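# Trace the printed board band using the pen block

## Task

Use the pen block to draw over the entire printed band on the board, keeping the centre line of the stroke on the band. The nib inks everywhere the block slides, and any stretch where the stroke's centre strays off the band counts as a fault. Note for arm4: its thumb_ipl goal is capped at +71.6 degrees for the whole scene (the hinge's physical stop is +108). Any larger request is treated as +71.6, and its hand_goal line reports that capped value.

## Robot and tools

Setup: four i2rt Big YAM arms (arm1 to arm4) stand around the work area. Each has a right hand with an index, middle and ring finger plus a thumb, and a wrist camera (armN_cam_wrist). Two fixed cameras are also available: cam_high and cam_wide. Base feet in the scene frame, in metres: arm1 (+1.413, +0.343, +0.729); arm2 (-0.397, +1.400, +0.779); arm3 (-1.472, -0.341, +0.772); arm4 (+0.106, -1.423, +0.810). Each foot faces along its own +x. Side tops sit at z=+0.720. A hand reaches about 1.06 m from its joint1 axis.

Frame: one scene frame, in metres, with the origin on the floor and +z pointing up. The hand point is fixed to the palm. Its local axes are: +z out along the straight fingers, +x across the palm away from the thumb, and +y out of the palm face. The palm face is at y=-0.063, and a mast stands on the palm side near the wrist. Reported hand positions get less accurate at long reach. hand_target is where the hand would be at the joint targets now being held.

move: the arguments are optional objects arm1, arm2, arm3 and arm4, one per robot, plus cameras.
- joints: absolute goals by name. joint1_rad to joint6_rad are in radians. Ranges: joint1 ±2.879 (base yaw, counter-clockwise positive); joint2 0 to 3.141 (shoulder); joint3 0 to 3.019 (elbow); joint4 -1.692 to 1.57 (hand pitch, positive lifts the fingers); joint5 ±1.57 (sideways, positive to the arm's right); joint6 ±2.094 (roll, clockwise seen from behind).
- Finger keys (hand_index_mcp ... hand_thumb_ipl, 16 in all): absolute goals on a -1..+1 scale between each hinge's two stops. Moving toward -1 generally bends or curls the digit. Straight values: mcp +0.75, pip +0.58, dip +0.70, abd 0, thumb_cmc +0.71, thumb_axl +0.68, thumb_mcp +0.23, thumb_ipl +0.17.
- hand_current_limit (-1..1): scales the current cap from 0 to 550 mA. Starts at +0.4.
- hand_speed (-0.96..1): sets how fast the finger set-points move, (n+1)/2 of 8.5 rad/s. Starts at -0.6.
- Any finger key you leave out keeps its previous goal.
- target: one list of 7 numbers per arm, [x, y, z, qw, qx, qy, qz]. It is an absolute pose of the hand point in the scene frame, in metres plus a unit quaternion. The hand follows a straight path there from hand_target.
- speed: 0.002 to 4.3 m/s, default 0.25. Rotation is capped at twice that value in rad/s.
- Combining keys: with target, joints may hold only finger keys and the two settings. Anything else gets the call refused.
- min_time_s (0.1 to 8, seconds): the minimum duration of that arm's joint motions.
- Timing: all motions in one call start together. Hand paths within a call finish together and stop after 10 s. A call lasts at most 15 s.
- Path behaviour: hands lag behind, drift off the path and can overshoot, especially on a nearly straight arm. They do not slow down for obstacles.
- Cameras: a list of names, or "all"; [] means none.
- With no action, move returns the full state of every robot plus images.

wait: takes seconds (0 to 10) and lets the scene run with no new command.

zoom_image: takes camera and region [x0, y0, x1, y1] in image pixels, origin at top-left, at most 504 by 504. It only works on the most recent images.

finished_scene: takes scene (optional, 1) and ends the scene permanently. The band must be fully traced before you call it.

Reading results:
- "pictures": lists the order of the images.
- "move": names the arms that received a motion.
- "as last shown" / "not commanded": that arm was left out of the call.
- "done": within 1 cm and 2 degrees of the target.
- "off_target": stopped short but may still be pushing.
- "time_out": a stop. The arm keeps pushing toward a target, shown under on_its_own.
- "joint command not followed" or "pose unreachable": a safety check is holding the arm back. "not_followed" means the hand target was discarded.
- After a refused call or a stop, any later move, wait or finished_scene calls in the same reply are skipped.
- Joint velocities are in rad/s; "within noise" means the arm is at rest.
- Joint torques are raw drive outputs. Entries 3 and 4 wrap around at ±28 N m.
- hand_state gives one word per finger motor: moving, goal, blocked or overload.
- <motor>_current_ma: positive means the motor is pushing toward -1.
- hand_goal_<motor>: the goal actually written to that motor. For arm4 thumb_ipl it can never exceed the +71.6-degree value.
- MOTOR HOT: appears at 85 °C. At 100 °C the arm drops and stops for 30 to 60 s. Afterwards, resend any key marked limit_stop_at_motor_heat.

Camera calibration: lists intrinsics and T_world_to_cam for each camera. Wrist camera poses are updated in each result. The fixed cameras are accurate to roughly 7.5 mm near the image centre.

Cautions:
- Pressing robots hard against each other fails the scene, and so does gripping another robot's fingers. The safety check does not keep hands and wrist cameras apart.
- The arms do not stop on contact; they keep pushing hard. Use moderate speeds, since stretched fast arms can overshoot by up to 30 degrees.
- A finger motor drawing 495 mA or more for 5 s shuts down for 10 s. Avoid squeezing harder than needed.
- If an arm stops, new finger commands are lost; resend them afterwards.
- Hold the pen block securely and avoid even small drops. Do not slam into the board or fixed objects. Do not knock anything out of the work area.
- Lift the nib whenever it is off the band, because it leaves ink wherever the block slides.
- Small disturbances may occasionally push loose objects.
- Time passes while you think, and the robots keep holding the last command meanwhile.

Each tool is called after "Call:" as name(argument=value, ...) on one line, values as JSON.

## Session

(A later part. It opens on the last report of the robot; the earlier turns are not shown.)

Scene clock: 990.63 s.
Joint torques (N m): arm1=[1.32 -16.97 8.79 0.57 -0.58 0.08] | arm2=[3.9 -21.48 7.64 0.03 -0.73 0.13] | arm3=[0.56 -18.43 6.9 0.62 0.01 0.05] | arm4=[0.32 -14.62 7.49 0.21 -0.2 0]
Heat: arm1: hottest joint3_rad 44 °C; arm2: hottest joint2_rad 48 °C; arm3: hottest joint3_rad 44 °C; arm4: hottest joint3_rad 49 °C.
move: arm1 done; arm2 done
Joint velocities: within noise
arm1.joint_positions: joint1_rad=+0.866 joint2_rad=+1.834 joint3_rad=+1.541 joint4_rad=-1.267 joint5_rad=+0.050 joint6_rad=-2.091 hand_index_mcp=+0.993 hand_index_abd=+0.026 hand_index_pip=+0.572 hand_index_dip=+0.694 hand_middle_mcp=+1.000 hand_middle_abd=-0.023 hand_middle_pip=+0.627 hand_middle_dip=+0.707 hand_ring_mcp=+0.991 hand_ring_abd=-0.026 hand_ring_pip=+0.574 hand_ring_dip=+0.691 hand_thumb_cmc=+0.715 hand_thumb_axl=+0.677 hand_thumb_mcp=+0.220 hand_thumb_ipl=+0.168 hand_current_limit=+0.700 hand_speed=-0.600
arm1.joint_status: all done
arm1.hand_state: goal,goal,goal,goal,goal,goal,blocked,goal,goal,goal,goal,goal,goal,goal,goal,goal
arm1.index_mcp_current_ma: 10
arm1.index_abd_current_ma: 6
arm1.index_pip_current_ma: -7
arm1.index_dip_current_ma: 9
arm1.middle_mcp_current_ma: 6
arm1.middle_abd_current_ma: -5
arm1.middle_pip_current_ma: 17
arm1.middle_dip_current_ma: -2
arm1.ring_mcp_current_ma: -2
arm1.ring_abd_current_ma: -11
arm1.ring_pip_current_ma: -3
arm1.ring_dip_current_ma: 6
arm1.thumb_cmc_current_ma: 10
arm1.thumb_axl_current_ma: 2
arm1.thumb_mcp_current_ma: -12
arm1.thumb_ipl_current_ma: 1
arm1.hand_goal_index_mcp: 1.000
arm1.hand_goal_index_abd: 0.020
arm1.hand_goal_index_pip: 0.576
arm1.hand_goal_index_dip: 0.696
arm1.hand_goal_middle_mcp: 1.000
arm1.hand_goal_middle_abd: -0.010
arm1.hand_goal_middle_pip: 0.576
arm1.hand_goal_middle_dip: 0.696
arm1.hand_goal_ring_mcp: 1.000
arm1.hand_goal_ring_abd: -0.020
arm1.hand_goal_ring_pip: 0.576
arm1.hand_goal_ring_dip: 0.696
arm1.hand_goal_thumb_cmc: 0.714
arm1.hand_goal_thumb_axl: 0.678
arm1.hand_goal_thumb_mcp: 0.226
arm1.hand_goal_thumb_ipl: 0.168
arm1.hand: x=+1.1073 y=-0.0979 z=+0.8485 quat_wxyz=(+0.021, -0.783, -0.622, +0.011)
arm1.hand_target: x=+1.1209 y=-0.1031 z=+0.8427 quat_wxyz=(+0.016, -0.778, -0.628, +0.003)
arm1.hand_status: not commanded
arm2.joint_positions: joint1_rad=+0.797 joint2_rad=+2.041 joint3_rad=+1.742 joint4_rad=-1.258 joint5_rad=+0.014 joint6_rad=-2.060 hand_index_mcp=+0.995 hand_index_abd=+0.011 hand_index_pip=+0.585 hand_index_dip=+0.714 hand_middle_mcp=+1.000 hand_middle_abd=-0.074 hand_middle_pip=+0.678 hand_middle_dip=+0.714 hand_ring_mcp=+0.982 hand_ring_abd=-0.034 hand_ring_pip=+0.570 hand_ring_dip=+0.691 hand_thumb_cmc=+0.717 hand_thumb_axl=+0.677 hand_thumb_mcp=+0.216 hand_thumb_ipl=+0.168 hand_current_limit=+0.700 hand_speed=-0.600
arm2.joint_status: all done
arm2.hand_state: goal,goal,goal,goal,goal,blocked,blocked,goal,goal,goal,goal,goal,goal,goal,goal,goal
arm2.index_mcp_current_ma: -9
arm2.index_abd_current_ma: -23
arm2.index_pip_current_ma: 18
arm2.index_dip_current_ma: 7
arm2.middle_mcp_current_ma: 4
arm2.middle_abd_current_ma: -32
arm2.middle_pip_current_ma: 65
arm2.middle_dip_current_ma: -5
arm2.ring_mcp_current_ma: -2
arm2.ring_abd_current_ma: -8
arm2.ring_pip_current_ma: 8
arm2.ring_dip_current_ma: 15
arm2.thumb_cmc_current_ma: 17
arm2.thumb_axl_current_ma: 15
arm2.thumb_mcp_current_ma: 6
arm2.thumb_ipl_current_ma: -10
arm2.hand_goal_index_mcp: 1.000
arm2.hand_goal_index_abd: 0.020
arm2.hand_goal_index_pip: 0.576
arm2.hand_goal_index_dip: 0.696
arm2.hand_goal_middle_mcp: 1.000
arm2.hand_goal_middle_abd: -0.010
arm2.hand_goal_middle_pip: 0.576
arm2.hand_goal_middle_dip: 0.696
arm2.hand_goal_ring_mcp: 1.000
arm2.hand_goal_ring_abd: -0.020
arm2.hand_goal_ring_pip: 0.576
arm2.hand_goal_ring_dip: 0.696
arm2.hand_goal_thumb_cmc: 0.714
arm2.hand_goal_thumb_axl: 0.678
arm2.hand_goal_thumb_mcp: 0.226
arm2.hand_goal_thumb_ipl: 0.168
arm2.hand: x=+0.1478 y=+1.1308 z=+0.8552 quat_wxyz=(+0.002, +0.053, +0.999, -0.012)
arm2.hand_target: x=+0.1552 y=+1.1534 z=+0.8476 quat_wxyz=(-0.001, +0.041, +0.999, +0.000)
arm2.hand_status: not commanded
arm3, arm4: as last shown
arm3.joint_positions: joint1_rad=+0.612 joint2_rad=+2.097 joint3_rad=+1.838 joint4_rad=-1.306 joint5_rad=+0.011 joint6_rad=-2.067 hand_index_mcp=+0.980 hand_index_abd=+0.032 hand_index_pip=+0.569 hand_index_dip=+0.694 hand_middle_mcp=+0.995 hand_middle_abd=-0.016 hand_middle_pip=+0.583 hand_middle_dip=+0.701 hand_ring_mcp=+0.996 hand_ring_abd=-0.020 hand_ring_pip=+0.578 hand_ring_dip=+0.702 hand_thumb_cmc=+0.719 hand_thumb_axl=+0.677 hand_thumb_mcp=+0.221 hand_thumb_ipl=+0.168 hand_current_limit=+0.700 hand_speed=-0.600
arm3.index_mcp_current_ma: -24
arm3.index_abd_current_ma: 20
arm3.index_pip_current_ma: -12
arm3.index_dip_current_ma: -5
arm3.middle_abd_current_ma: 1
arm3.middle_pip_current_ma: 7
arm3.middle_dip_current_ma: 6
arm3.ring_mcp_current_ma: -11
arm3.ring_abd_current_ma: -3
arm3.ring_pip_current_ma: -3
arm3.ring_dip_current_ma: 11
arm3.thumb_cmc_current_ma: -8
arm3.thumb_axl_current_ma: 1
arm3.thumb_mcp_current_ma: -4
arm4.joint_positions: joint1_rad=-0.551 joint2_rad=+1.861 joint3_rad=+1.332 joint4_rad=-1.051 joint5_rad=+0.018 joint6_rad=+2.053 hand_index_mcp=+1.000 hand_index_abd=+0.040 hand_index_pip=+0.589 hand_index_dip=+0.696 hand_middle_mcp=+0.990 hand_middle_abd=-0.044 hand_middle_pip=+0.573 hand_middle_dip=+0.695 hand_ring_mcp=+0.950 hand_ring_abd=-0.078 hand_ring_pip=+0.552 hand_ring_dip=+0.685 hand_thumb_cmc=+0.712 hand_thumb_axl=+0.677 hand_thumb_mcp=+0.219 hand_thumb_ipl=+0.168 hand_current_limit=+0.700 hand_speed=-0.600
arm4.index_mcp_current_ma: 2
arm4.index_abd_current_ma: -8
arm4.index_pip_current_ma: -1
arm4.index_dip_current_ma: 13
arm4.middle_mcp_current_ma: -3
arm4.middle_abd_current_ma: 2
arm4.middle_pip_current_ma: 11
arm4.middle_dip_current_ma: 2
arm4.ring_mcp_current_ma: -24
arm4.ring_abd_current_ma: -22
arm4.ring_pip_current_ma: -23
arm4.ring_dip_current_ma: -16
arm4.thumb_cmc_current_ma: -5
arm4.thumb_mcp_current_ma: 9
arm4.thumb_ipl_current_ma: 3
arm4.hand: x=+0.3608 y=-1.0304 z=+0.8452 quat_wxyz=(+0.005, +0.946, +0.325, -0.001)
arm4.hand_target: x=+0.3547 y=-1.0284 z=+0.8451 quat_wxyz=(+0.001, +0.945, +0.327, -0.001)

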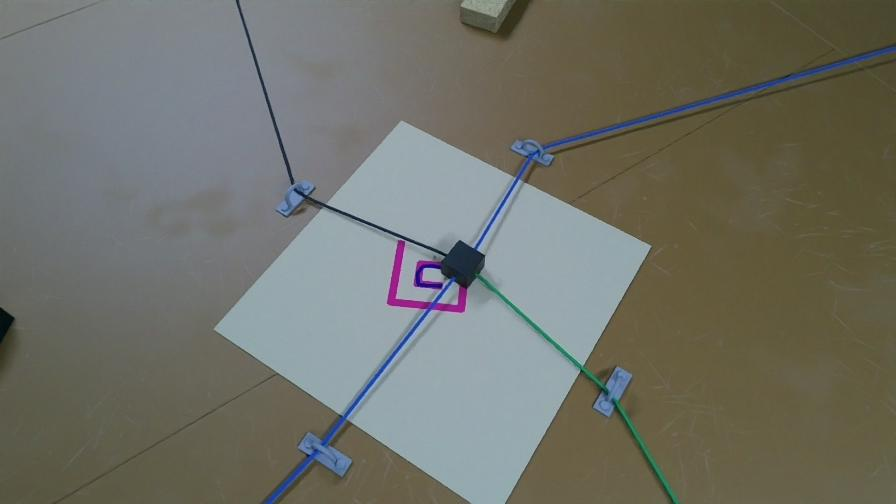

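Call:
move(arm4={"joints": {"joint1_rad": -0.49}, "min_time_s": 1.5}, arm1={"joints": {"joint1_rad": 0.890}, "min_time_s": 1}, cameras=["cam_high", "arm2_cam_wrist", "arm4_cam_wrist"])

Call:
zoom_image(camera="cam_high", region=[425, 230, 495, 300])

Call:
zoom_image(camera="arm2_cam_wrist", region=[200, 150, 350, 300])

Call:
zoom_image(camera="arm4_cam_wrist", region=[180, 150, 330, 300])

Scene clock: 1001.60 s.
Joint torques (N m): arm1=[1.26 -16.91 8.77 0.57 -0.58 0.08] | arm2=[3.31 -21.48 7.64 0.03 -0.66 0.13] | arm3=[0.62 -18.14 6.89 0.65 0 0.06] | arm4=[0.67 -14.51 7.5 0.21 -0.37 0]
Heat: arm1: hottest joint3_rad 44 °C; arm2: hottest joint2_rad 47 °C; arm3: hottest joint3_rad 44 °C; arm4: hottest joint3_rad 49 °C.
move: arm1 done; arm4 done
Joint velocities: within noise
arm1.joint_positions: joint1_rad=+0.871 joint2_rad=+1.834 joint3_rad=+1.541 joint4_rad=-1.267 joint5_rad=+0.050 joint6_rad=-2.091 hand_index_mcp=+0.993 hand_index_abd=+0.026 hand_index_pip=+0.572 hand_index_dip=+0.694 hand_middle_mcp=+1.000 hand_middle_abd=-0.023 hand_middle_pip=+0.627 hand_middle_dip=+0.707 hand_ring_mcp=+0.991 hand_ring_abd=-0.026 hand_ring_pip=+0.574 hand_ring_dip=+0.691 hand_thumb_cmc=+0.715 hand_thumb_axl=+0.677 hand_thumb_mcp=+0.220 hand_thumb_ipl=+0.168 hand_current_limit=+0.700 hand_speed=-0.600
arm1.joint_status: all done
arm1.hand_state: goal,goal,goal,goal,goal,goal,blocked,goal,goal,goal,goal,goal,goal,goal,goal,goal
arm1.index_mcp_current_ma: 5
arm1.index_abd_current_ma: 5
arm1.index_pip_current_ma: -10
arm1.index_dip_current_ma: 7
arm1.middle_mcp_current_ma: 14
arm1.middle_abd_current_ma: -6
arm1.middle_pip_current_ma: 16
arm1.middle_dip_current_ma: 2
arm1.ring_mcp_current_ma: -2
arm1.ring_abd_current_ma: -6
arm1.ring_pip_current_ma: -5
arm1.ring_dip_current_ma: 8
arm1.thumb_cmc_current_ma: 9
arm1.thumb_axl_current_ma: 1
arm1.thumb_mcp_current_ma: -7
arm1.thumb_ipl_current_ma: -2
arm1.hand_goal_index_mcp: 1.000
arm1.hand_goal_index_abd: 0.020
arm1.hand_goal_index_pip: 0.576
arm1.hand_goal_index_dip: 0.696
arm1.hand_goal_middle_mcp: 1.000
arm1.hand_goal_middle_abd: -0.010
arm1.hand_goal_middle_pip: 0.576
arm1.hand_goal_middle_dip: 0.696
arm1.hand_goal_ring_mcp: 1.000
arm1.hand_goal_ring_abd: -0.020
arm1.hand_goal_ring_pip: 0.576
arm1.hand_goal_ring_dip: 0.696
arm1.hand_goal_thumb_cmc: 0.714
arm1.hand_goal_thumb_axl: 0.678
arm1.hand_goal_thumb_mcp: 0.226
arm1.hand_goal_thumb_ipl: 0.168
arm1.hand: x=+1.1093 y=-0.0993 z=+0.8485 quat_wxyz=(+0.021, -0.781, -0.624, +0.011)
arm1.hand_target: x=+1.1220 y=-0.1038 z=+0.8427 quat_wxyz=(+0.016, -0.777, -0.629, +0.003)
arm1.hand_status: not commanded
arm2: as last shown
arm2.joint_positions: joint1_rad=+0.804 joint2_rad=+2.041 joint3_rad=+1.742 joint4_rad=-1.258 joint5_rad=+0.012 joint6_rad=-2.060 hand_index_mcp=+0.995 hand_index_abd=+0.011 hand_index_pip=+0.585 hand_index_dip=+0.712 hand_middle_mcp=+1.000 hand_middle_abd=-0.074 hand_middle_pip=+0.678 hand_middle_dip=+0.714 hand_ring_mcp=+0.982 hand_ring_abd=-0.034 hand_ring_pip=+0.570 hand_ring_dip=+0.691 hand_thumb_cmc=+0.717 hand_thumb_axl=+0.677 hand_thumb_mcp=+0.216 hand_thumb_ipl=+0.168 hand_current_limit=+0.700 hand_speed=-0.600
arm2.index_mcp_current_ma: 5
arm2.index_abd_current_ma: -15
arm2.index_pip_current_ma: -6
arm2.index_dip_current_ma: 17
arm2.middle_mcp_current_ma: -19
arm2.middle_abd_current_ma: -41
arm2.middle_pip_current_ma: 91
arm2.middle_dip_current_ma: 6
arm2.ring_abd_current_ma: -19
arm2.ring_pip_current_ma: -29
arm2.ring_dip_current_ma: 27
arm2.thumb_cmc_current_ma: 15
arm2.thumb_axl_current_ma: 7
arm2.thumb_mcp_current_ma: 2
arm2.thumb_ipl_current_ma: 2
arm2.hand: x=+0.1498 y=+1.1349 z=+0.8554 quat_wxyz=(+0.003, +0.050, +0.999, -0.011)
arm2.hand_target: x=+0.1552 y=+1.1534 z=+0.8475 quat_wxyz=(-0.001, +0.041, +0.999, +0.000)
arm3.joint_positions: joint1_rad=+0.612 joint2_rad=+2.097 joint3_rad=+1.838 joint4_rad=-1.306 joint5_rad=+0.011 joint6_rad=-2.067 hand_index_mcp=+0.980 hand_index_abd=+0.032 hand_index_pip=+0.569 hand_index_dip=+0.694 hand_middle_mcp=+0.996 hand_middle_abd=-0.016 hand_middle_pip=+0.583 hand_middle_dip=+0.701 hand_ring_mcp=+0.996 hand_ring_abd=-0.020 hand_ring_pip=+0.578 hand_ring_dip=+0.702 hand_thumb_cmc=+0.719 hand_thumb_axl=+0.677 hand_thumb_mcp=+0.221 hand_thumb_ipl=+0.168 hand_current_limit=+0.700 hand_speed=-0.600
arm3.joint_status: not commanded
arm3.hand_state: goal,goal,goal,goal,goal,goal,goal,goal,goal,goal,goal,goal,goal,goal,goal,goal
arm3.index_mcp_current_ma: -10
arm3.index_abd_current_ma: -2
arm3.index_pip_current_ma: 0
arm3.index_dip_current_ma: -12
arm3.middle_mcp_current_ma: -6
arm3.middle_abd_current_ma: 8
arm3.middle_pip_current_ma: 15
arm3.middle_dip_current_ma: 1
arm3.ring_mcp_current_ma: -6
arm3.ring_abd_current_ma: -10
arm3.ring_pip_current_ma: -3
arm3.ring_dip_current_ma: 12
arm3.thumb_cmc_current_ma: -8
arm3.thumb_axl_current_ma: -5
arm3.thumb_mcp_current_ma: -13
arm3.thumb_ipl_current_ma: 9
arm3.hand_goal_index_mcp: 1.000
arm3.hand_goal_index_abd: 0.020
arm3.hand_goal_index_pip: 0.576
arm3.hand_goal_index_dip: 0.696
arm3.hand_goal_middle_mcp: 1.000
arm3.hand_goal_middle_abd: -0.010
arm3.hand_goal_middle_pip: 0.576
arm3.hand_goal_middle_dip: 0.696
arm3.hand_goal_ring_mcp: 1.000
arm3.hand_goal_ring_abd: -0.020
arm3.hand_goal_ring_pip: 0.576
arm3.hand_goal_ring_dip: 0.696
arm3.hand_goal_thumb_cmc: 0.714
arm3.hand_goal_thumb_axl: 0.678
arm3.hand_goal_thumb_mcp: 0.226
arm3.hand_goal_thumb_ipl: 0.168
arm3.hand: x=-1.0722 y=+0.1415 z=+0.8485 quat_wxyz=(+0.000, -0.583, +0.813, +0.003)
arm3.hand_target: x=-1.0657 y=+0.1361 z=+0.8463 quat_wxyz=(+0.001, -0.574, +0.819, +0.000)
arm3.hand_status: not commanded
arm4.joint_positions: joint1_rad=-0.508 joint2_rad=+1.860 joint3_rad=+1.332 joint4_rad=-1.051 joint5_rad=+0.023 joint6_rad=+2.053 hand_index_mcp=+0.995 hand_index_abd=+0.039 hand_index_pip=+0.583 hand_index_dip=+0.696 hand_middle_mcp=+0.988 hand_middle_abd=-0.044 hand_middle_pip=+0.573 hand_middle_dip=+0.692 hand_ring_mcp=+0.923 hand_ring_abd=-0.094 hand_ring_pip=+0.533 hand_ring_dip=+0.672 hand_thumb_cmc=+0.712 hand_thumb_axl=+0.677 hand_thumb_mcp=+0.219 hand_thumb_ipl=+0.168 hand_current_limit=+0.700 hand_speed=-0.600
arm4.joint_status: all done
arm4.hand_state: goal,goal,goal,goal,goal,goal,goal,goal,blocked,blocked,blocked,blocked,goal,goal,goal,goal
arm4.index_mcp_current_ma: 3
arm4.index_abd_current_ma: 1
arm4.index_pip_current_ma: -3
arm4.index_dip_current_ma: -1
arm4.middle_mcp_current_ma: 0
arm4.middle_abd_current_ma: -5
arm4.middle_pip_current_ma: -3
arm4.middle_dip_current_ma: -6
arm4.ring_mcp_current_ma: -66
arm4.ring_abd_current_ma: -21
arm4.ring_pip_current_ma: -45
arm4.ring_dip_current_ma: -26
arm4.thumb_cmc_current_ma: 4
arm4.thumb_axl_current_ma: 6
arm4.thumb_mcp_current_ma: 4
arm4.thumb_ipl_current_ma: -1
arm4.hand_goal_index_mcp: 1.000
arm4.hand_goal_index_abd: 0.030
arm4.hand_goal_index_pip: 0.576
arm4.hand_goal_index_dip: 0.696
arm4.hand_goal_middle_mcp: 1.000
arm4.hand_goal_middle_abd: -0.030
arm4.hand_goal_middle_pip: 0.576
arm4.hand_goal_middle_dip: 0.696
arm4.hand_goal_ring_mcp: 1.000
arm4.hand_goal_ring_abd: -0.030
arm4.hand_goal_ring_pip: 0.576
arm4.hand_goal_ring_dip: 0.696
arm4.hand_goal_thumb_cmc: 0.714
arm4.hand_goal_thumb_axl: 0.678
arm4.hand_goal_thumb_mcp: 0.226
arm4.hand_goal_thumb_ipl: 0.168
arm4.hand: x=+0.3444 y=-1.0201 z=+0.8461 quat_wxyz=(+0.006, +0.939, +0.345, +0.002)
arm4.hand_target: x=+0.3345 y=-1.0164 z=+0.8454 quat_wxyz=(+0.000, +0.936, +0.351, -0.001)
arm4.hand_status: not commanded
pictures: arm2_cam_wrist, arm4_cam_wrist, cam_high
arm2_cam_wrist: T_world_to_cam=[[0.83777, 0.54197, -0.06641, -0.64022], [0.39477, -0.51717, 0.7594, -0.17119], [0.37723, -0.66242, -0.64722, 1.37321]] pos_world=[0.08592, 1.16809, 0.97626]
arm4_cam_wrist: T_world_to_cam=[[-0.1889, -0.98096, 0.04511, -0.94561], [-0.66437, 0.16149, 0.72974, -0.27601], [-0.72314, 0.10787, -0.68223, 1.05629]] pos_world=[0.40185, -0.99697, 0.96471]

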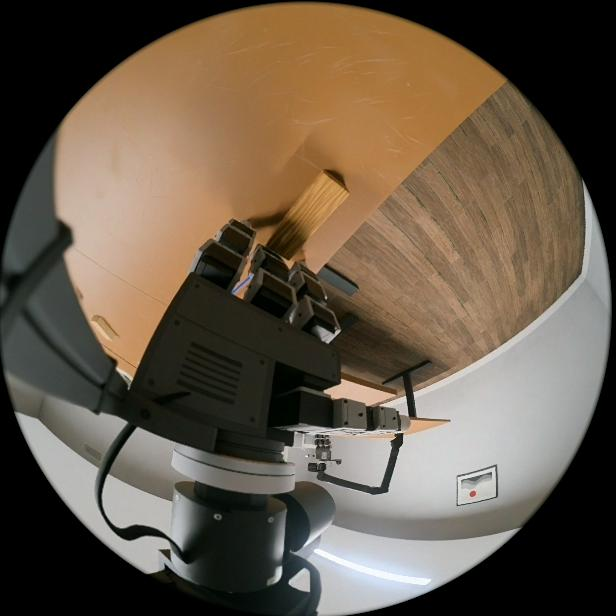

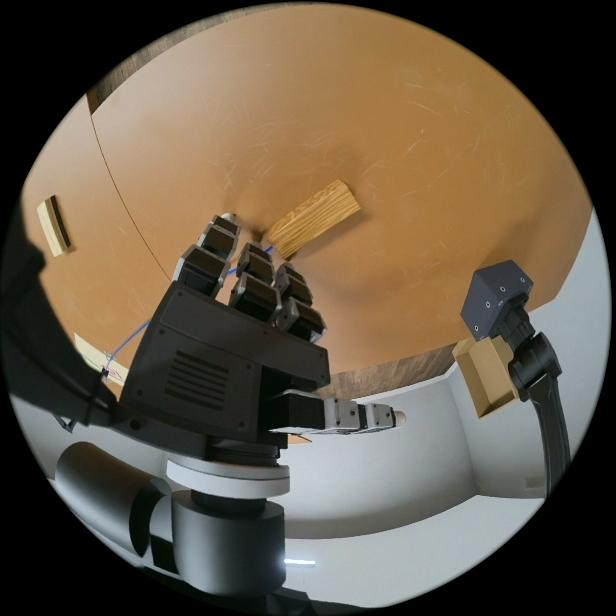

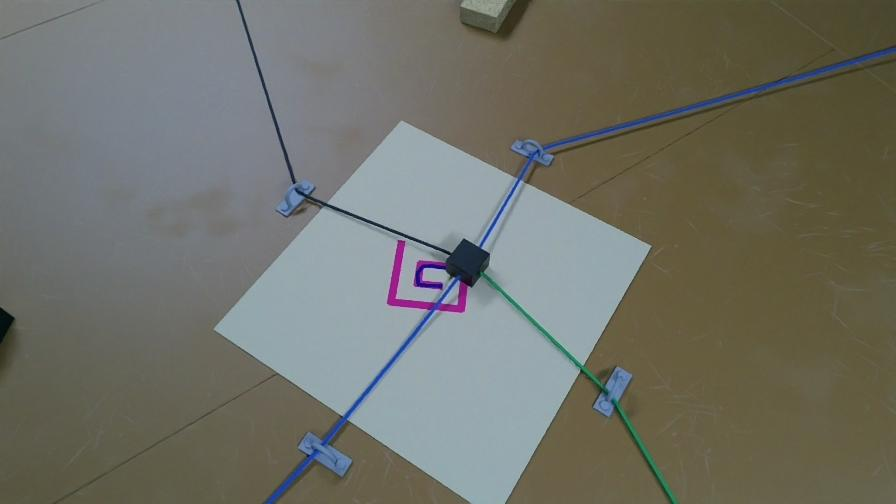

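Scaled by 7.200.

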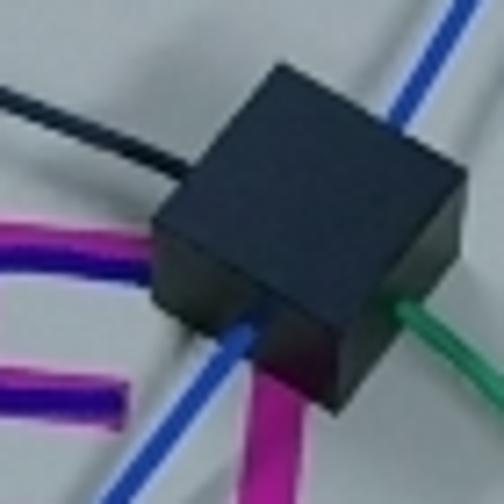

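Scaled by 3.360 from the camera's image (finer frame: 880x880).

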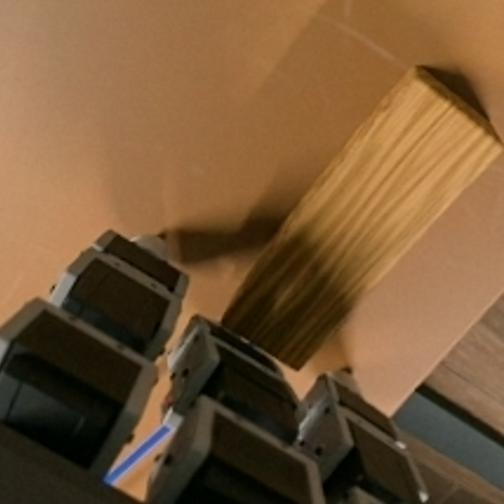

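Scaled by 3.360 from the camera's image (finer frame: 880x880).

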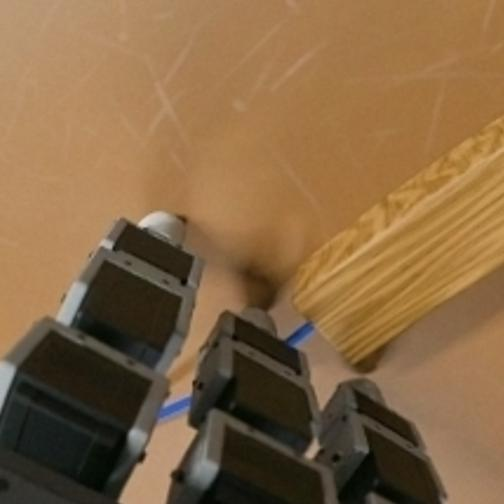

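Call:
move(arm2={"joints": {"joint1_rad": 0.68}, "min_time_s": 1.5}, arm4={"joints": {"joint1_rad": -0.56}, "min_time_s": 2}, cameras=["cam_high", "arm2_cam_wrist", "arm4_cam_wrist"])

Call:
zoom_image(camera="cam_high", region=[425, 230, 495, 300])

Call:
zoom_image(camera="arm2_cam_wrist", region=[200, 150, 350, 300])

Call:
zoom_image(camera="arm4_cam_wrist", region=[180, 150, 330, 300])

Scene clock: 1018.83 s.
Joint torques (N m): arm1=[1.2 -16.85 8.8 0.57 -0.57 0.08] | arm2=[0.21 -21.01 7.65 0.03 0.12 0.13] | arm3=[0.56 -18.2 6.84 0.59 0 0.05] | arm4=[-1.49 -14.45 7.69 0.23 0.12 0]
Heat: arm1: hottest joint3_rad 44 °C; arm2: hottest joint2_rad 46 °C; arm3: hottest joint3_rad 44 °C; arm4: hottest joint3_rad 49 °C.
move: arm2 done; arm4 done
Joint velocities: within noise
arm1, arm3: as last shown
arm1.index_mcp_current_ma: 10
arm1.index_abd_current_ma: 1
arm1.index_dip_current_ma: 12
arm1.middle_mcp_current_ma: 5
arm1.middle_abd_current_ma: -9
arm1.middle_pip_current_ma: 17
arm1.middle_dip_current_ma: -2
arm1.ring_mcp_current_ma: -1
arm1.ring_abd_current_ma: -5
arm1.ring_pip_current_ma: -9
arm1.thumb_cmc_current_ma: 11
arm1.thumb_axl_current_ma: -4
arm1.thumb_mcp_current_ma: -9
arm1.thumb_ipl_current_ma: 2
arm2.joint_positions: joint1_rad=+0.690 joint2_rad=+2.037 joint3_rad=+1.742 joint4_rad=-1.258 joint5_rad=-0.009 joint6_rad=-2.060 hand_index_mcp=+0.946 hand_index_abd=+0.075 hand_index_pip=+0.547 hand_index_dip=+0.685 hand_middle_mcp=+0.991 hand_middle_abd=-0.031 hand_middle_pip=+0.584 hand_middle_dip=+0.711 hand_ring_mcp=+0.982 hand_ring_abd=-0.034 hand_ring_pip=+0.570 hand_ring_dip=+0.691 hand_thumb_cmc=+0.717 hand_thumb_axl=+0.677 hand_thumb_mcp=+0.216 hand_thumb_ipl=+0.168 hand_current_limit=+0.700 hand_speed=-0.600
arm2.joint_status: all done
arm2.hand_state: blocked,blocked,blocked,goal,goal,blocked,goal,goal,goal,goal,goal,goal,goal,goal,goal,goal
arm2.index_mcp_current_ma: -48
arm2.index_abd_current_ma: 20
arm2.index_pip_current_ma: -18
arm2.index_dip_current_ma: 14
arm2.middle_mcp_current_ma: -18
arm2.middle_abd_current_ma: -12
arm2.middle_pip_current_ma: 2
arm2.middle_dip_current_ma: -24
arm2.ring_mcp_current_ma: 5
arm2.ring_abd_current_ma: -13
arm2.ring_pip_current_ma: -3
arm2.ring_dip_current_ma: -8
arm2.thumb_cmc_current_ma: 4
arm2.thumb_axl_current_ma: 11
arm2.thumb_mcp_current_ma: 8
arm2.thumb_ipl_current_ma: 7
arm2.hand_goal_index_mcp: 1.000
arm2.hand_goal_index_abd: 0.020
arm2.hand_goal_index_pip: 0.576
arm2.hand_goal_index_dip: 0.696
arm2.hand_goal_middle_mcp: 1.000
arm2.hand_goal_middle_abd: -0.010
arm2.hand_goal_middle_pip: 0.576
arm2.hand_goal_middle_dip: 0.696
arm2.hand_goal_ring_mcp: 1.000
arm2.hand_goal_ring_abd: -0.020
arm2.hand_goal_ring_pip: 0.576
arm2.hand_goal_ring_dip: 0.696
arm2.hand_goal_thumb_cmc: 0.714
arm2.hand_goal_thumb_axl: 0.678
arm2.hand_goal_thumb_mcp: 0.226
arm2.hand_goal_thumb_ipl: 0.168
arm2.on_its_own: hand_middle_abd moved +0.043 toward your old target -0.010
arm2.hand: x=+0.1185 y=+1.0768 z=+0.8599 quat_wxyz=(+0.010, +0.107, +0.994, -0.003)
arm2.hand_target: x=+0.1120 y=+1.0736 z=+0.8479 quat_wxyz=(+0.000, +0.116, +0.993, +0.000)
arm2.hand_status: not commanded
arm3.index_mcp_current_ma: -19
arm3.index_abd_current_ma: 4
arm3.index_pip_current_ma: 4
arm3.index_dip_current_ma: -1
arm3.middle_mcp_current_ma: -11
arm3.middle_abd_current_ma: 12
arm3.middle_dip_current_ma: -1
arm3.ring_mcp_current_ma: -7
arm3.ring_abd_current_ma: 2
arm3.ring_pip_current_ma: 2
arm3.ring_dip_current_ma: 4
arm3.thumb_cmc_current_ma: -2
arm3.thumb_axl_current_ma: 5
arm3.thumb_mcp_current_ma: -2
arm3.thumb_ipl_current_ma: -2
arm4.joint_positions: joint1_rad=-0.547 joint2_rad=+1.860 joint3_rad=+1.330 joint4_rad=-1.051 joint5_rad=+0.009 joint6_rad=+2.053 hand_index_mcp=+1.000 hand_index_abd=+0.039 hand_index_pip=+0.592 hand_index_dip=+0.696 hand_middle_mcp=+0.988 hand_middle_abd=-0.044 hand_middle_pip=+0.573 hand_middle_dip=+0.692 hand_ring_mcp=+0.974 hand_ring_abd=-0.041 hand_ring_pip=+0.565 hand_ring_dip=+0.687 hand_thumb_cmc=+0.712 hand_thumb_axl=+0.677 hand_thumb_mcp=+0.219 hand_thumb_ipl=+0.168 hand_current_limit=+0.700 hand_speed=-0.600
arm4.joint_status: all done
arm4.hand_state: goal,goal,goal,goal,goal,goal,goal,goal,blocked,goal,goal,goal,goal,goal,goal,goal
arm4.index_mcp_current_ma: -3
arm4.index_abd_current_ma: -2
arm4.index_pip_current_ma: 0
arm4.index_dip_current_ma: 1
arm4.middle_mcp_current_ma: 0
arm4.middle_abd_current_ma: 0
arm4.middle_pip_current_ma: 7
arm4.middle_dip_current_ma: 2
arm4.ring_mcp_current_ma: -26
arm4.ring_abd_current_ma: -3
arm4.ring_pip_current_ma: -19
arm4.ring_dip_current_ma: -15
arm4.thumb_cmc_current_ma: 2
arm4.thumb_axl_current_ma: 17
arm4.thumb_mcp_current_ma: -2
arm4.thumb_ipl_current_ma: -1
arm4.hand_goal_index_mcp: 1.000
arm4.hand_goal_index_abd: 0.030
arm4.hand_goal_index_pip: 0.576
arm4.hand_goal_index_dip: 0.696
arm4.hand_goal_middle_mcp: 1.000
arm4.hand_goal_middle_abd: -0.030
arm4.hand_goal_middle_pip: 0.576
arm4.hand_goal_middle_dip: 0.696
arm4.hand_goal_ring_mcp: 1.000
arm4.hand_goal_ring_abd: -0.030
arm4.hand_goal_ring_pip: 0.576
arm4.hand_goal_ring_dip: 0.696
arm4.hand_goal_thumb_cmc: 0.714
arm4.hand_goal_thumb_axl: 0.678
arm4.hand_goal_thumb_mcp: 0.226
arm4.hand_goal_thumb_ipl: 0.168
arm4.hand: x=+0.3574 y=-1.0296 z=+0.8444 quat_wxyz=(+0.003, +0.945, +0.326, -0.004)
arm4.hand_target: x=+0.3625 y=-1.0333 z=+0.8451 quat_wxyz=(+0.001, +0.948, +0.318, -0.001)
arm4.hand_status: not commanded
pictures: arm2_cam_wrist, arm4_cam_wrist, cam_high
arm2_cam_wrist: T_world_to_cam=[[0.89496, 0.44389, -0.04474, -0.50194], [0.32007, -0.56897, 0.75752, -0.12606], [0.3108, -0.69227, -0.65128, 1.3931]] pos_world=[0.05659, 1.11548, 0.98033]
arm4_cam_wrist: T_world_to_cam=[[-0.22673, -0.97291, 0.04518, -0.9307], [-0.64713, 0.18515, 0.73955, -0.25473], [-0.72788, 0.13844, -0.67158, 1.08969]] pos_world=[0.41731, -1.00918, 0.96225]

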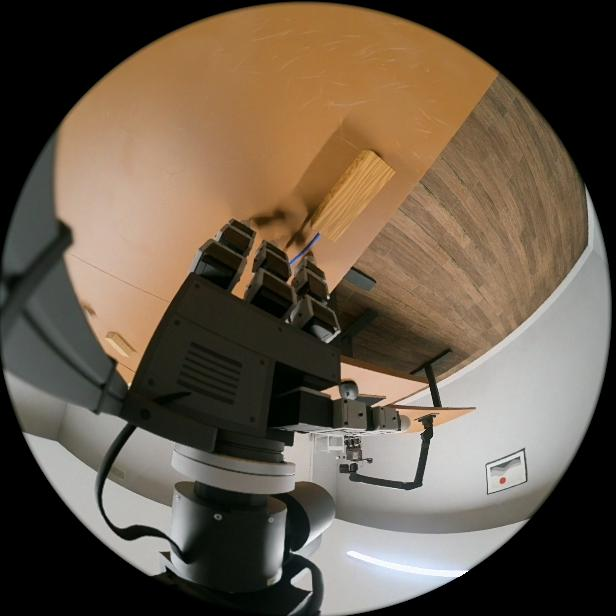

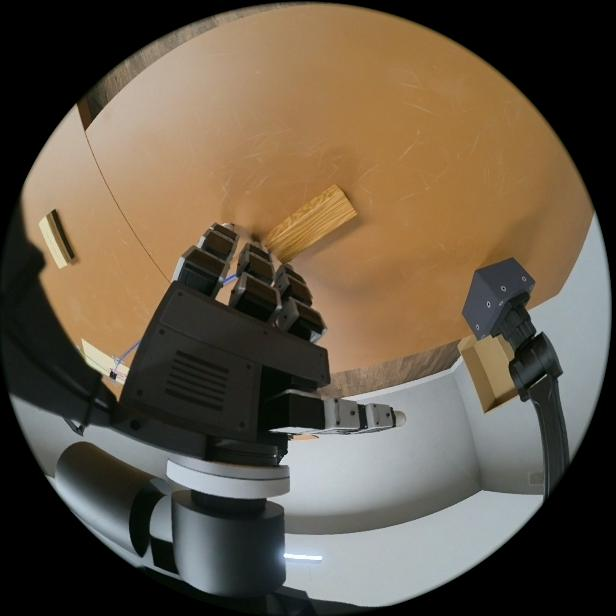

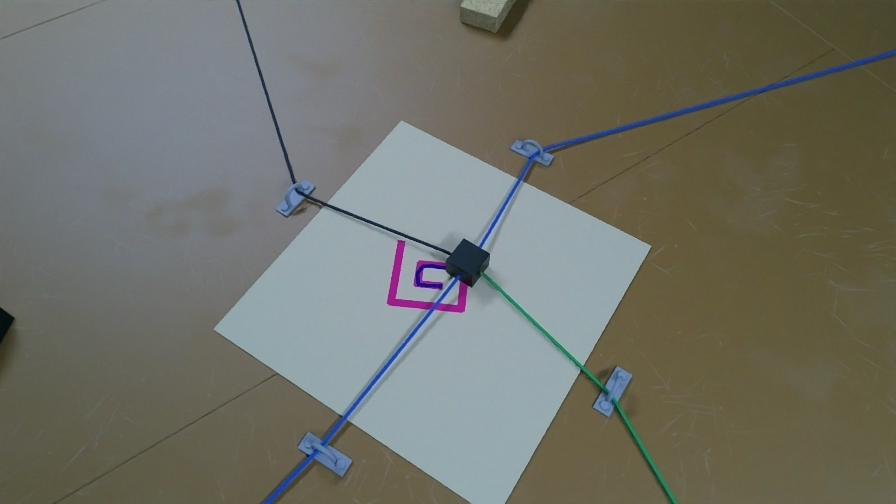

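Scaled by 7.200.

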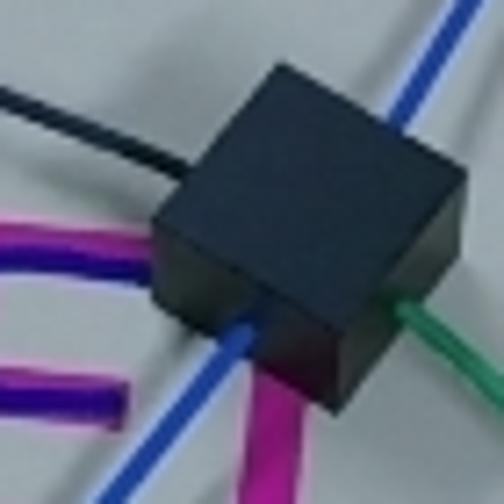

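Scaled by 3.360 from the camera's image (finer frame: 880x880).

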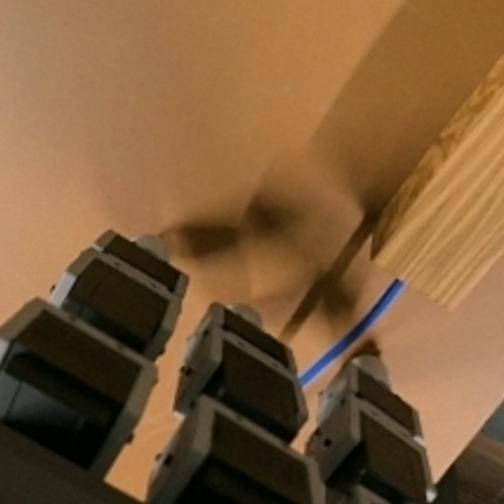

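Scaled by 3.360 from the camera's image (finer frame: 880x880).

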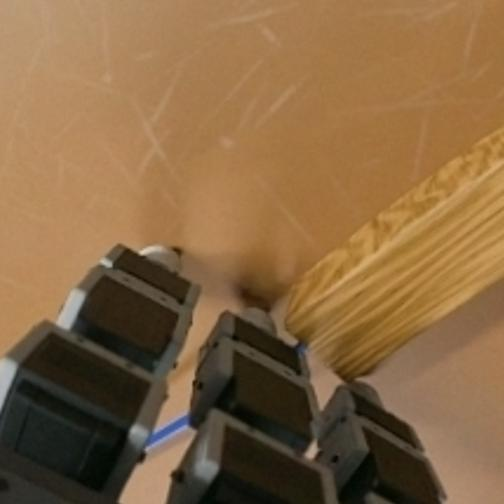

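Call:
move(arm4={"joints": {"joint1_rad": -0.59}, "min_time_s": 1}, cameras=["cam_high"])

Call:
zoom_image(camera="cam_high", region=[425, 230, 495, 300])

Scene clock: 1026.17 s.
Joint torques (N m): arm1=[1.08 -16.79 8.77 0.57 -0.53 0.08] | arm2=[0.15 -21.01 7.65 0.02 0.12 0.13] | arm3=[0.5 -18.14 6.93 0.55 0.01 0.06] | arm4=[-1.61 -14.45 7.66 0.13 0.28 0]
Heat: arm1: hottest joint3_rad 44 °C; arm2: hottest joint2_rad 46 °C; arm3: hottest joint3_rad 44 °C; arm4: hottest joint3_rad 48 °C.
move: arm4 done
Joint velocities: within noise
arm1, arm3: as last shown
arm1.joint_positions: joint1_rad=+0.873 joint2_rad=+1.834 joint3_rad=+1.541 joint4_rad=-1.267 joint5_rad=+0.049 joint6_rad=-2.091 hand_index_mcp=+0.993 hand_index_abd=+0.026 hand_index_pip=+0.572 hand_index_dip=+0.694 hand_middle_mcp=+1.000 hand_middle_abd=-0.020 hand_middle_pip=+0.627 hand_middle_dip=+0.707 hand_ring_mcp=+0.991 hand_ring_abd=-0.026 hand_ring_pip=+0.574 hand_ring_dip=+0.691 hand_thumb_cmc=+0.715 hand_thumb_axl=+0.677 hand_thumb_mcp=+0.220 hand_thumb_ipl=+0.168 hand_current_limit=+0.700 hand_speed=-0.600
arm1.index_mcp_current_ma: 0
arm1.index_abd_current_ma: 6
arm1.index_pip_current_ma: -6
arm1.index_dip_current_ma: 11
arm1.middle_mcp_current_ma: 6
arm1.middle_abd_current_ma: -6
arm1.middle_pip_current_ma: 15
arm1.middle_dip_current_ma: -3
arm1.ring_mcp_current_ma: -6
arm1.ring_abd_current_ma: -11
arm1.ring_pip_current_ma: -4
arm1.ring_dip_current_ma: 5
arm1.thumb_cmc_current_ma: 14
arm1.thumb_axl_current_ma: -1
arm1.thumb_mcp_current_ma: -5
arm1.thumb_ipl_current_ma: 9
arm1.hand: x=+1.1105 y=-0.1002 z=+0.8487 quat_wxyz=(+0.020, -0.780, -0.625, +0.011)
arm1.hand_target: x=+1.1221 y=-0.1039 z=+0.8427 quat_wxyz=(+0.016, -0.777, -0.629, +0.003)
arm2.joint_positions: joint1_rad=+0.690 joint2_rad=+2.037 joint3_rad=+1.742 joint4_rad=-1.258 joint5_rad=-0.009 joint6_rad=-2.060 hand_index_mcp=+0.946 hand_index_abd=+0.075 hand_index_pip=+0.547 hand_index_dip=+0.685 hand_middle_mcp=+0.991 hand_middle_abd=-0.031 hand_middle_pip=+0.584 hand_middle_dip=+0.711 hand_ring_mcp=+0.982 hand_ring_abd=-0.034 hand_ring_pip=+0.570 hand_ring_dip=+0.691 hand_thumb_cmc=+0.717 hand_thumb_axl=+0.677 hand_thumb_mcp=+0.216 hand_thumb_ipl=+0.168 hand_current_limit=+0.700 hand_speed=-0.600
arm2.joint_status: not commanded
arm2.hand_state: blocked,blocked,blocked,goal,goal,blocked,goal,goal,goal,goal,goal,goal,goal,goal,goal,goal
arm2.index_mcp_current_ma: -45
arm2.index_abd_current_ma: 20
arm2.index_pip_current_ma: -23
arm2.index_dip_current_ma: 5
arm2.middle_mcp_current_ma: 0
arm2.middle_abd_current_ma: -25
arm2.middle_pip_current_ma: -2
arm2.middle_dip_current_ma: -12
arm2.ring_mcp_current_ma: -2
arm2.ring_abd_current_ma: -25
arm2.ring_pip_current_ma: 2
arm2.ring_dip_current_ma: -9
arm2.thumb_cmc_current_ma: -9
arm2.thumb_axl_current_ma: 14
arm2.thumb_mcp_current_ma: 0
arm2.thumb_ipl_current_ma: -25
arm2.hand_goal_index_mcp: 1.000
arm2.hand_goal_index_abd: 0.020
arm2.hand_goal_index_pip: 0.576
arm2.hand_goal_index_dip: 0.696
arm2.hand_goal_middle_mcp: 1.000
arm2.hand_goal_middle_abd: -0.010
arm2.hand_goal_middle_pip: 0.576
arm2.hand_goal_middle_dip: 0.696
arm2.hand_goal_ring_mcp: 1.000
arm2.hand_goal_ring_abd: -0.020
arm2.hand_goal_ring_pip: 0.576
arm2.hand_goal_ring_dip: 0.696
arm2.hand_goal_thumb_cmc: 0.714
arm2.hand_goal_thumb_axl: 0.678
arm2.hand_goal_thumb_mcp: 0.226
arm2.hand_goal_thumb_ipl: 0.168
arm2.hand: x=+0.1185 y=+1.0768 z=+0.8599 quat_wxyz=(+0.010, +0.107, +0.994, -0.003)
arm2.hand_target: x=+0.1120 y=+1.0736 z=+0.8479 quat_wxyz=(+0.000, +0.116, +0.993, +0.000)
arm2.hand_status: not commanded
arm3.joint_positions: joint1_rad=+0.612 joint2_rad=+2.097 joint3_rad=+1.838 joint4_rad=-1.306 joint5_rad=+0.011 joint6_rad=-2.067 hand_index_mcp=+0.980 hand_index_abd=+0.032 hand_index_pip=+0.569 hand_index_dip=+0.694 hand_middle_mcp=+0.995 hand_middle_abd=-0.016 hand_middle_pip=+0.583 hand_middle_dip=+0.701 hand_ring_mcp=+0.996 hand_ring_abd=-0.020 hand_ring_pip=+0.578 hand_ring_dip=+0.702 hand_thumb_cmc=+0.719 hand_thumb_axl=+0.677 hand_thumb_mcp=+0.221 hand_thumb_ipl=+0.168 hand_current_limit=+0.700 hand_speed=-0.600
arm3.index_mcp_current_ma: -10
arm3.index_pip_current_ma: -7
arm3.index_dip_current_ma: -12
arm3.middle_mcp_current_ma: -2
arm3.middle_abd_current_ma: 4
arm3.middle_pip_current_ma: 10
arm3.middle_dip_current_ma: 6
arm3.ring_abd_current_ma: 0
arm3.ring_pip_current_ma: -8
arm3.ring_dip_current_ma: 2
arm3.thumb_cmc_current_ma: -5
arm3.thumb_axl_current_ma: -3
arm3.thumb_mcp_current_ma: -18
arm3.thumb_ipl_current_ma: 12
arm4.joint_positions: joint1_rad=-0.574 joint2_rad=+1.860 joint3_rad=+1.330 joint4_rad=-1.049 joint5_rad=+0.005 joint6_rad=+2.053 hand_index_mcp=+1.000 hand_index_abd=+0.036 hand_index_pip=+0.611 hand_index_dip=+0.698 hand_middle_mcp=+0.990 hand_middle_abd=-0.044 hand_middle_pip=+0.577 hand_middle_dip=+0.696 hand_ring_mcp=+0.976 hand_ring_abd=-0.035 hand_ring_pip=+0.567 hand_ring_dip=+0.691 hand_thumb_cmc=+0.712 hand_thumb_axl=+0.677 hand_thumb_mcp=+0.219 hand_thumb_ipl=+0.168 hand_current_limit=+0.700 hand_speed=-0.600
arm4.joint_status: all done
arm4.hand_state: goal,goal,blocked,goal,goal,goal,goal,goal,blocked,goal,goal,goal,goal,goal,goal,goal
arm4.index_mcp_current_ma: 8
arm4.index_abd_current_ma: -8
arm4.index_pip_current_ma: 20
arm4.index_dip_current_ma: -5
arm4.middle_mcp_current_ma: -2
arm4.middle_abd_current_ma: -2
arm4.middle_pip_current_ma: 11
arm4.middle_dip_current_ma: 12
arm4.ring_mcp_current_ma: -12
arm4.ring_abd_current_ma: 9
arm4.ring_pip_current_ma: -15
arm4.ring_dip_current_ma: -17
arm4.thumb_cmc_current_ma: 0
arm4.thumb_axl_current_ma: 14
arm4.thumb_mcp_current_ma: 12
arm4.thumb_ipl_current_ma: -6
arm4.hand_goal_index_mcp: 1.000
arm4.hand_goal_index_abd: 0.030
arm4.hand_goal_index_pip: 0.576
arm4.hand_goal_index_dip: 0.696
arm4.hand_goal_middle_mcp: 1.000
arm4.hand_goal_middle_abd: -0.030
arm4.hand_goal_middle_pip: 0.576
arm4.hand_goal_middle_dip: 0.696
arm4.hand_goal_ring_mcp: 1.000
arm4.hand_goal_ring_abd: -0.030
arm4.hand_goal_ring_pip: 0.576
arm4.hand_goal_ring_dip: 0.696
arm4.hand_goal_thumb_cmc: 0.714
arm4.hand_goal_thumb_axl: 0.678
arm4.hand_goal_thumb_mcp: 0.226
arm4.hand_goal_thumb_ipl: 0.168
arm4.hand: x=+0.3677 y=-1.0357 z=+0.8438 quat_wxyz=(+0.000, +0.950, +0.313, -0.005)
arm4.hand_target: x=+0.3742 y=-1.0411 z=+0.8449 quat_wxyz=(+0.001, +0.953, +0.304, -0.001)
arm4.hand_status: not commanded

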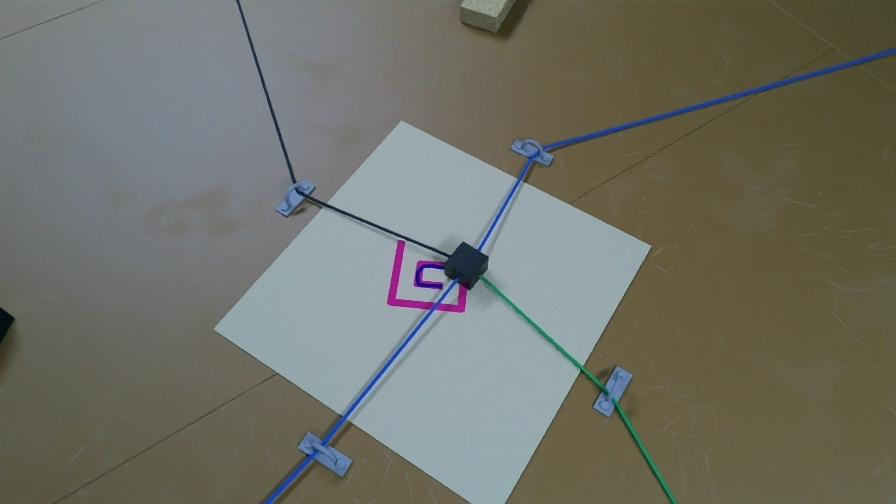

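Scaled by 7.200.

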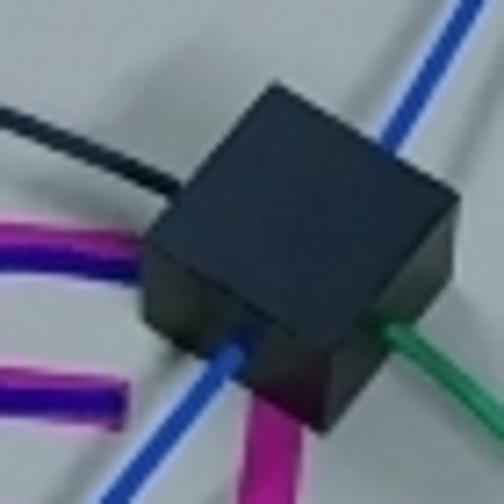

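Call:
move(arm4={"joints": {"joint1_rad": -0.62}, "min_time_s": 1.2}, arm1={"joints": {"joint1_rad": 0.906}, "min_time_s": 1.2}, cameras=["cam_high"])

Call:
zoom_image(camera="cam_high", region=[425, 230, 495, 300])

Scene clock: 1032.83 s.
Joint torques (N m): arm1=[1.38 -16.91 8.79 0.57 -0.53 0.08] | arm2=[0.15 -21.07 7.65 0.03 0.12 0.13] | arm3=[0.44 -18.14 6.9 0.61 0.01 0.07] | arm4=[-1.67 -14.56 7.68 0.13 0.31 0]
Heat: arm1: hottest joint3_rad 44 °C; arm2: hottest joint2_rad 46 °C; arm3: hottest joint3_rad 44 °C; arm4: hottest joint3_rad 47 °C.
move: arm1 done; arm4 done
Joint velocities: within noise
arm1.joint_positions: joint1_rad=+0.886 joint2_rad=+1.834 joint3_rad=+1.541 joint4_rad=-1.267 joint5_rad=+0.049 joint6_rad=-2.091 hand_index_mcp=+0.993 hand_index_abd=+0.026 hand_index_pip=+0.572 hand_index_dip=+0.694 hand_middle_mcp=+1.000 hand_middle_abd=-0.022 hand_middle_pip=+0.627 hand_middle_dip=+0.707 hand_ring_mcp=+0.991 hand_ring_abd=-0.026 hand_ring_pip=+0.574 hand_ring_dip=+0.691 hand_thumb_cmc=+0.715 hand_thumb_axl=+0.677 hand_thumb_mcp=+0.220 hand_thumb_ipl=+0.168 hand_current_limit=+0.700 hand_speed=-0.600
arm1.joint_status: all done
arm1.hand_state: goal,goal,goal,goal,goal,goal,blocked,goal,goal,goal,goal,goal,goal,goal,goal,goal
arm1.index_mcp_current_ma: 6
arm1.index_abd_current_ma: 4
arm1.index_pip_current_ma: -10
arm1.index_dip_current_ma: 5
arm1.middle_mcp_current_ma: 6
arm1.middle_abd_current_ma: -4
arm1.middle_pip_current_ma: 13
arm1.middle_dip_current_ma: -2
arm1.ring_mcp_current_ma: -3
arm1.ring_abd_current_ma: -8
arm1.ring_pip_current_ma: -4
arm1.ring_dip_current_ma: 10
arm1.thumb_cmc_current_ma: 10
arm1.thumb_axl_current_ma: -1
arm1.thumb_mcp_current_ma: -4
arm1.thumb_ipl_current_ma: 1
arm1.hand_goal_index_mcp: 1.000
arm1.hand_goal_index_abd: 0.020
arm1.hand_goal_index_pip: 0.576
arm1.hand_goal_index_dip: 0.696
arm1.hand_goal_middle_mcp: 1.000
arm1.hand_goal_middle_abd: -0.010
arm1.hand_goal_middle_pip: 0.576
arm1.hand_goal_middle_dip: 0.696
arm1.hand_goal_ring_mcp: 1.000
arm1.hand_goal_ring_abd: -0.020
arm1.hand_goal_ring_pip: 0.576
arm1.hand_goal_ring_dip: 0.696
arm1.hand_goal_thumb_cmc: 0.714
arm1.hand_goal_thumb_axl: 0.678
arm1.hand_goal_thumb_mcp: 0.226
arm1.hand_goal_thumb_ipl: 0.168
arm1.hand: x=+1.1163 y=-0.1041 z=+0.8487 quat_wxyz=(+0.020, -0.776, -0.630, +0.011)
arm1.hand_target: x=+1.1292 y=-0.1084 z=+0.8427 quat_wxyz=(+0.016, -0.772, -0.635, +0.003)
arm1.hand_status: not commanded
arm2, arm3: as last shown
arm2.index_abd_current_ma: 23
arm2.index_pip_current_ma: -9
arm2.index_dip_current_ma: 17
arm2.middle_mcp_current_ma: 7
arm2.middle_abd_current_ma: -19
arm2.middle_pip_current_ma: 2
arm2.middle_dip_current_ma: 8
arm2.ring_mcp_current_ma: -7
arm2.ring_abd_current_ma: -6
arm2.ring_pip_current_ma: -4
arm2.ring_dip_current_ma: 2
arm2.thumb_cmc_current_ma: 3
arm2.thumb_axl_current_ma: 6
arm2.thumb_mcp_current_ma: 21
arm2.thumb_ipl_current_ma: -3
arm3.index_mcp_current_ma: -13
arm3.index_abd_current_ma: 10
arm3.index_pip_current_ma: -2
arm3.index_dip_current_ma: -10
arm3.middle_mcp_current_ma: -3
arm3.middle_abd_current_ma: 5
arm3.middle_pip_current_ma: 8
arm3.middle_dip_current_ma: 11
arm3.ring_mcp_current_ma: -9
arm3.ring_abd_current_ma: -4
arm3.ring_dip_current_ma: 5
arm3.thumb_cmc_current_ma: -10
arm3.thumb_axl_current_ma: 12
arm3.thumb_mcp_current_ma: -9
arm3.thumb_ipl_current_ma: 21
arm4.joint_positions: joint1_rad=-0.604 joint2_rad=+1.860 joint3_rad=+1.330 joint4_rad=-1.049 joint5_rad=+0.004 joint6_rad=+2.053 hand_index_mcp=+1.000 hand_index_abd=+0.036 hand_index_pip=+0.612 hand_index_dip=+0.699 hand_middle_mcp=+0.995 hand_middle_abd=-0.044 hand_middle_pip=+0.577 hand_middle_dip=+0.696 hand_ring_mcp=+0.976 hand_ring_abd=-0.035 hand_ring_pip=+0.570 hand_ring_dip=+0.691 hand_thumb_cmc=+0.712 hand_thumb_axl=+0.677 hand_thumb_mcp=+0.219 hand_thumb_ipl=+0.168 hand_current_limit=+0.700 hand_speed=-0.600
arm4.joint_status: all done
arm4.hand_state: goal,goal,blocked,goal,goal,goal,goal,goal,blocked,goal,goal,goal,goal,goal,goal,goal
arm4.index_mcp_current_ma: 4
arm4.index_abd_current_ma: 0
arm4.index_pip_current_ma: 16
arm4.index_dip_current_ma: -20
arm4.middle_mcp_current_ma: 6
arm4.middle_abd_current_ma: -5
arm4.middle_pip_current_ma: 14
arm4.middle_dip_current_ma: 4
arm4.ring_mcp_current_ma: -12
arm4.ring_abd_current_ma: 2
arm4.ring_pip_current_ma: -7
arm4.ring_dip_current_ma: -14
arm4.thumb_cmc_current_ma: 12
arm4.thumb_axl_current_ma: 9
arm4.thumb_mcp_current_ma: 10
arm4.thumb_ipl_current_ma: 0
arm4.hand_goal_index_mcp: 1.000
arm4.hand_goal_index_abd: 0.030
arm4.hand_goal_index_pip: 0.576
arm4.hand_goal_index_dip: 0.696
arm4.hand_goal_middle_mcp: 1.000
arm4.hand_goal_middle_abd: -0.030
arm4.hand_goal_middle_pip: 0.576
arm4.hand_goal_middle_dip: 0.696
arm4.hand_goal_ring_mcp: 1.000
arm4.hand_goal_ring_abd: -0.030
arm4.hand_goal_ring_pip: 0.576
arm4.hand_goal_ring_dip: 0.696
arm4.hand_goal_thumb_cmc: 0.714
arm4.hand_goal_thumb_axl: 0.678
arm4.hand_goal_thumb_mcp: 0.226
arm4.hand_goal_thumb_ipl: 0.168
arm4.hand: x=+0.3790 y=-1.0436 z=+0.8436 quat_wxyz=(+0.000, +0.954, +0.299, -0.006)
arm4.hand_target: x=+0.3855 y=-1.0493 z=+0.8447 quat_wxyz=(+0.001, +0.957, +0.290, -0.001)
arm4.hand_status: not commanded

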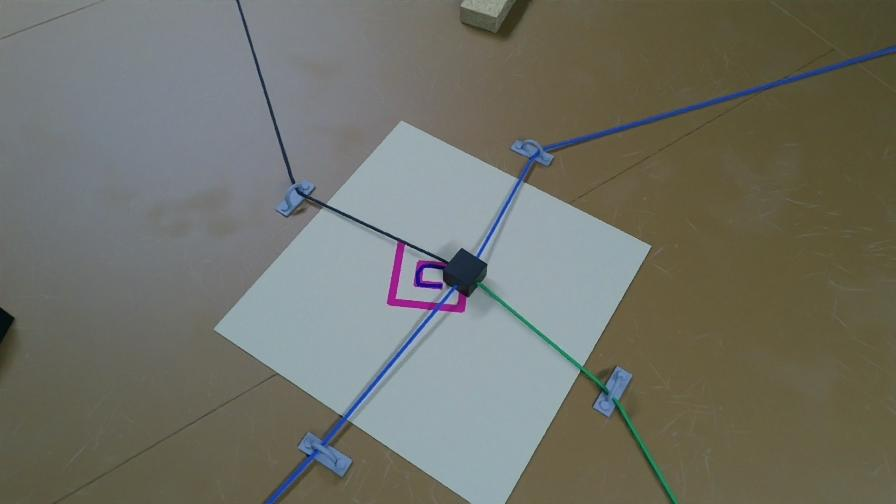

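Scaled by 7.200.

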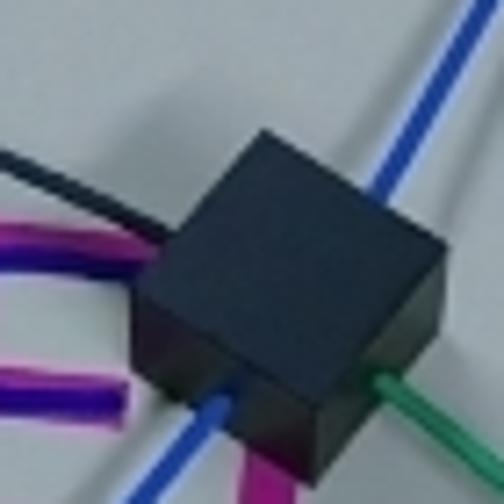

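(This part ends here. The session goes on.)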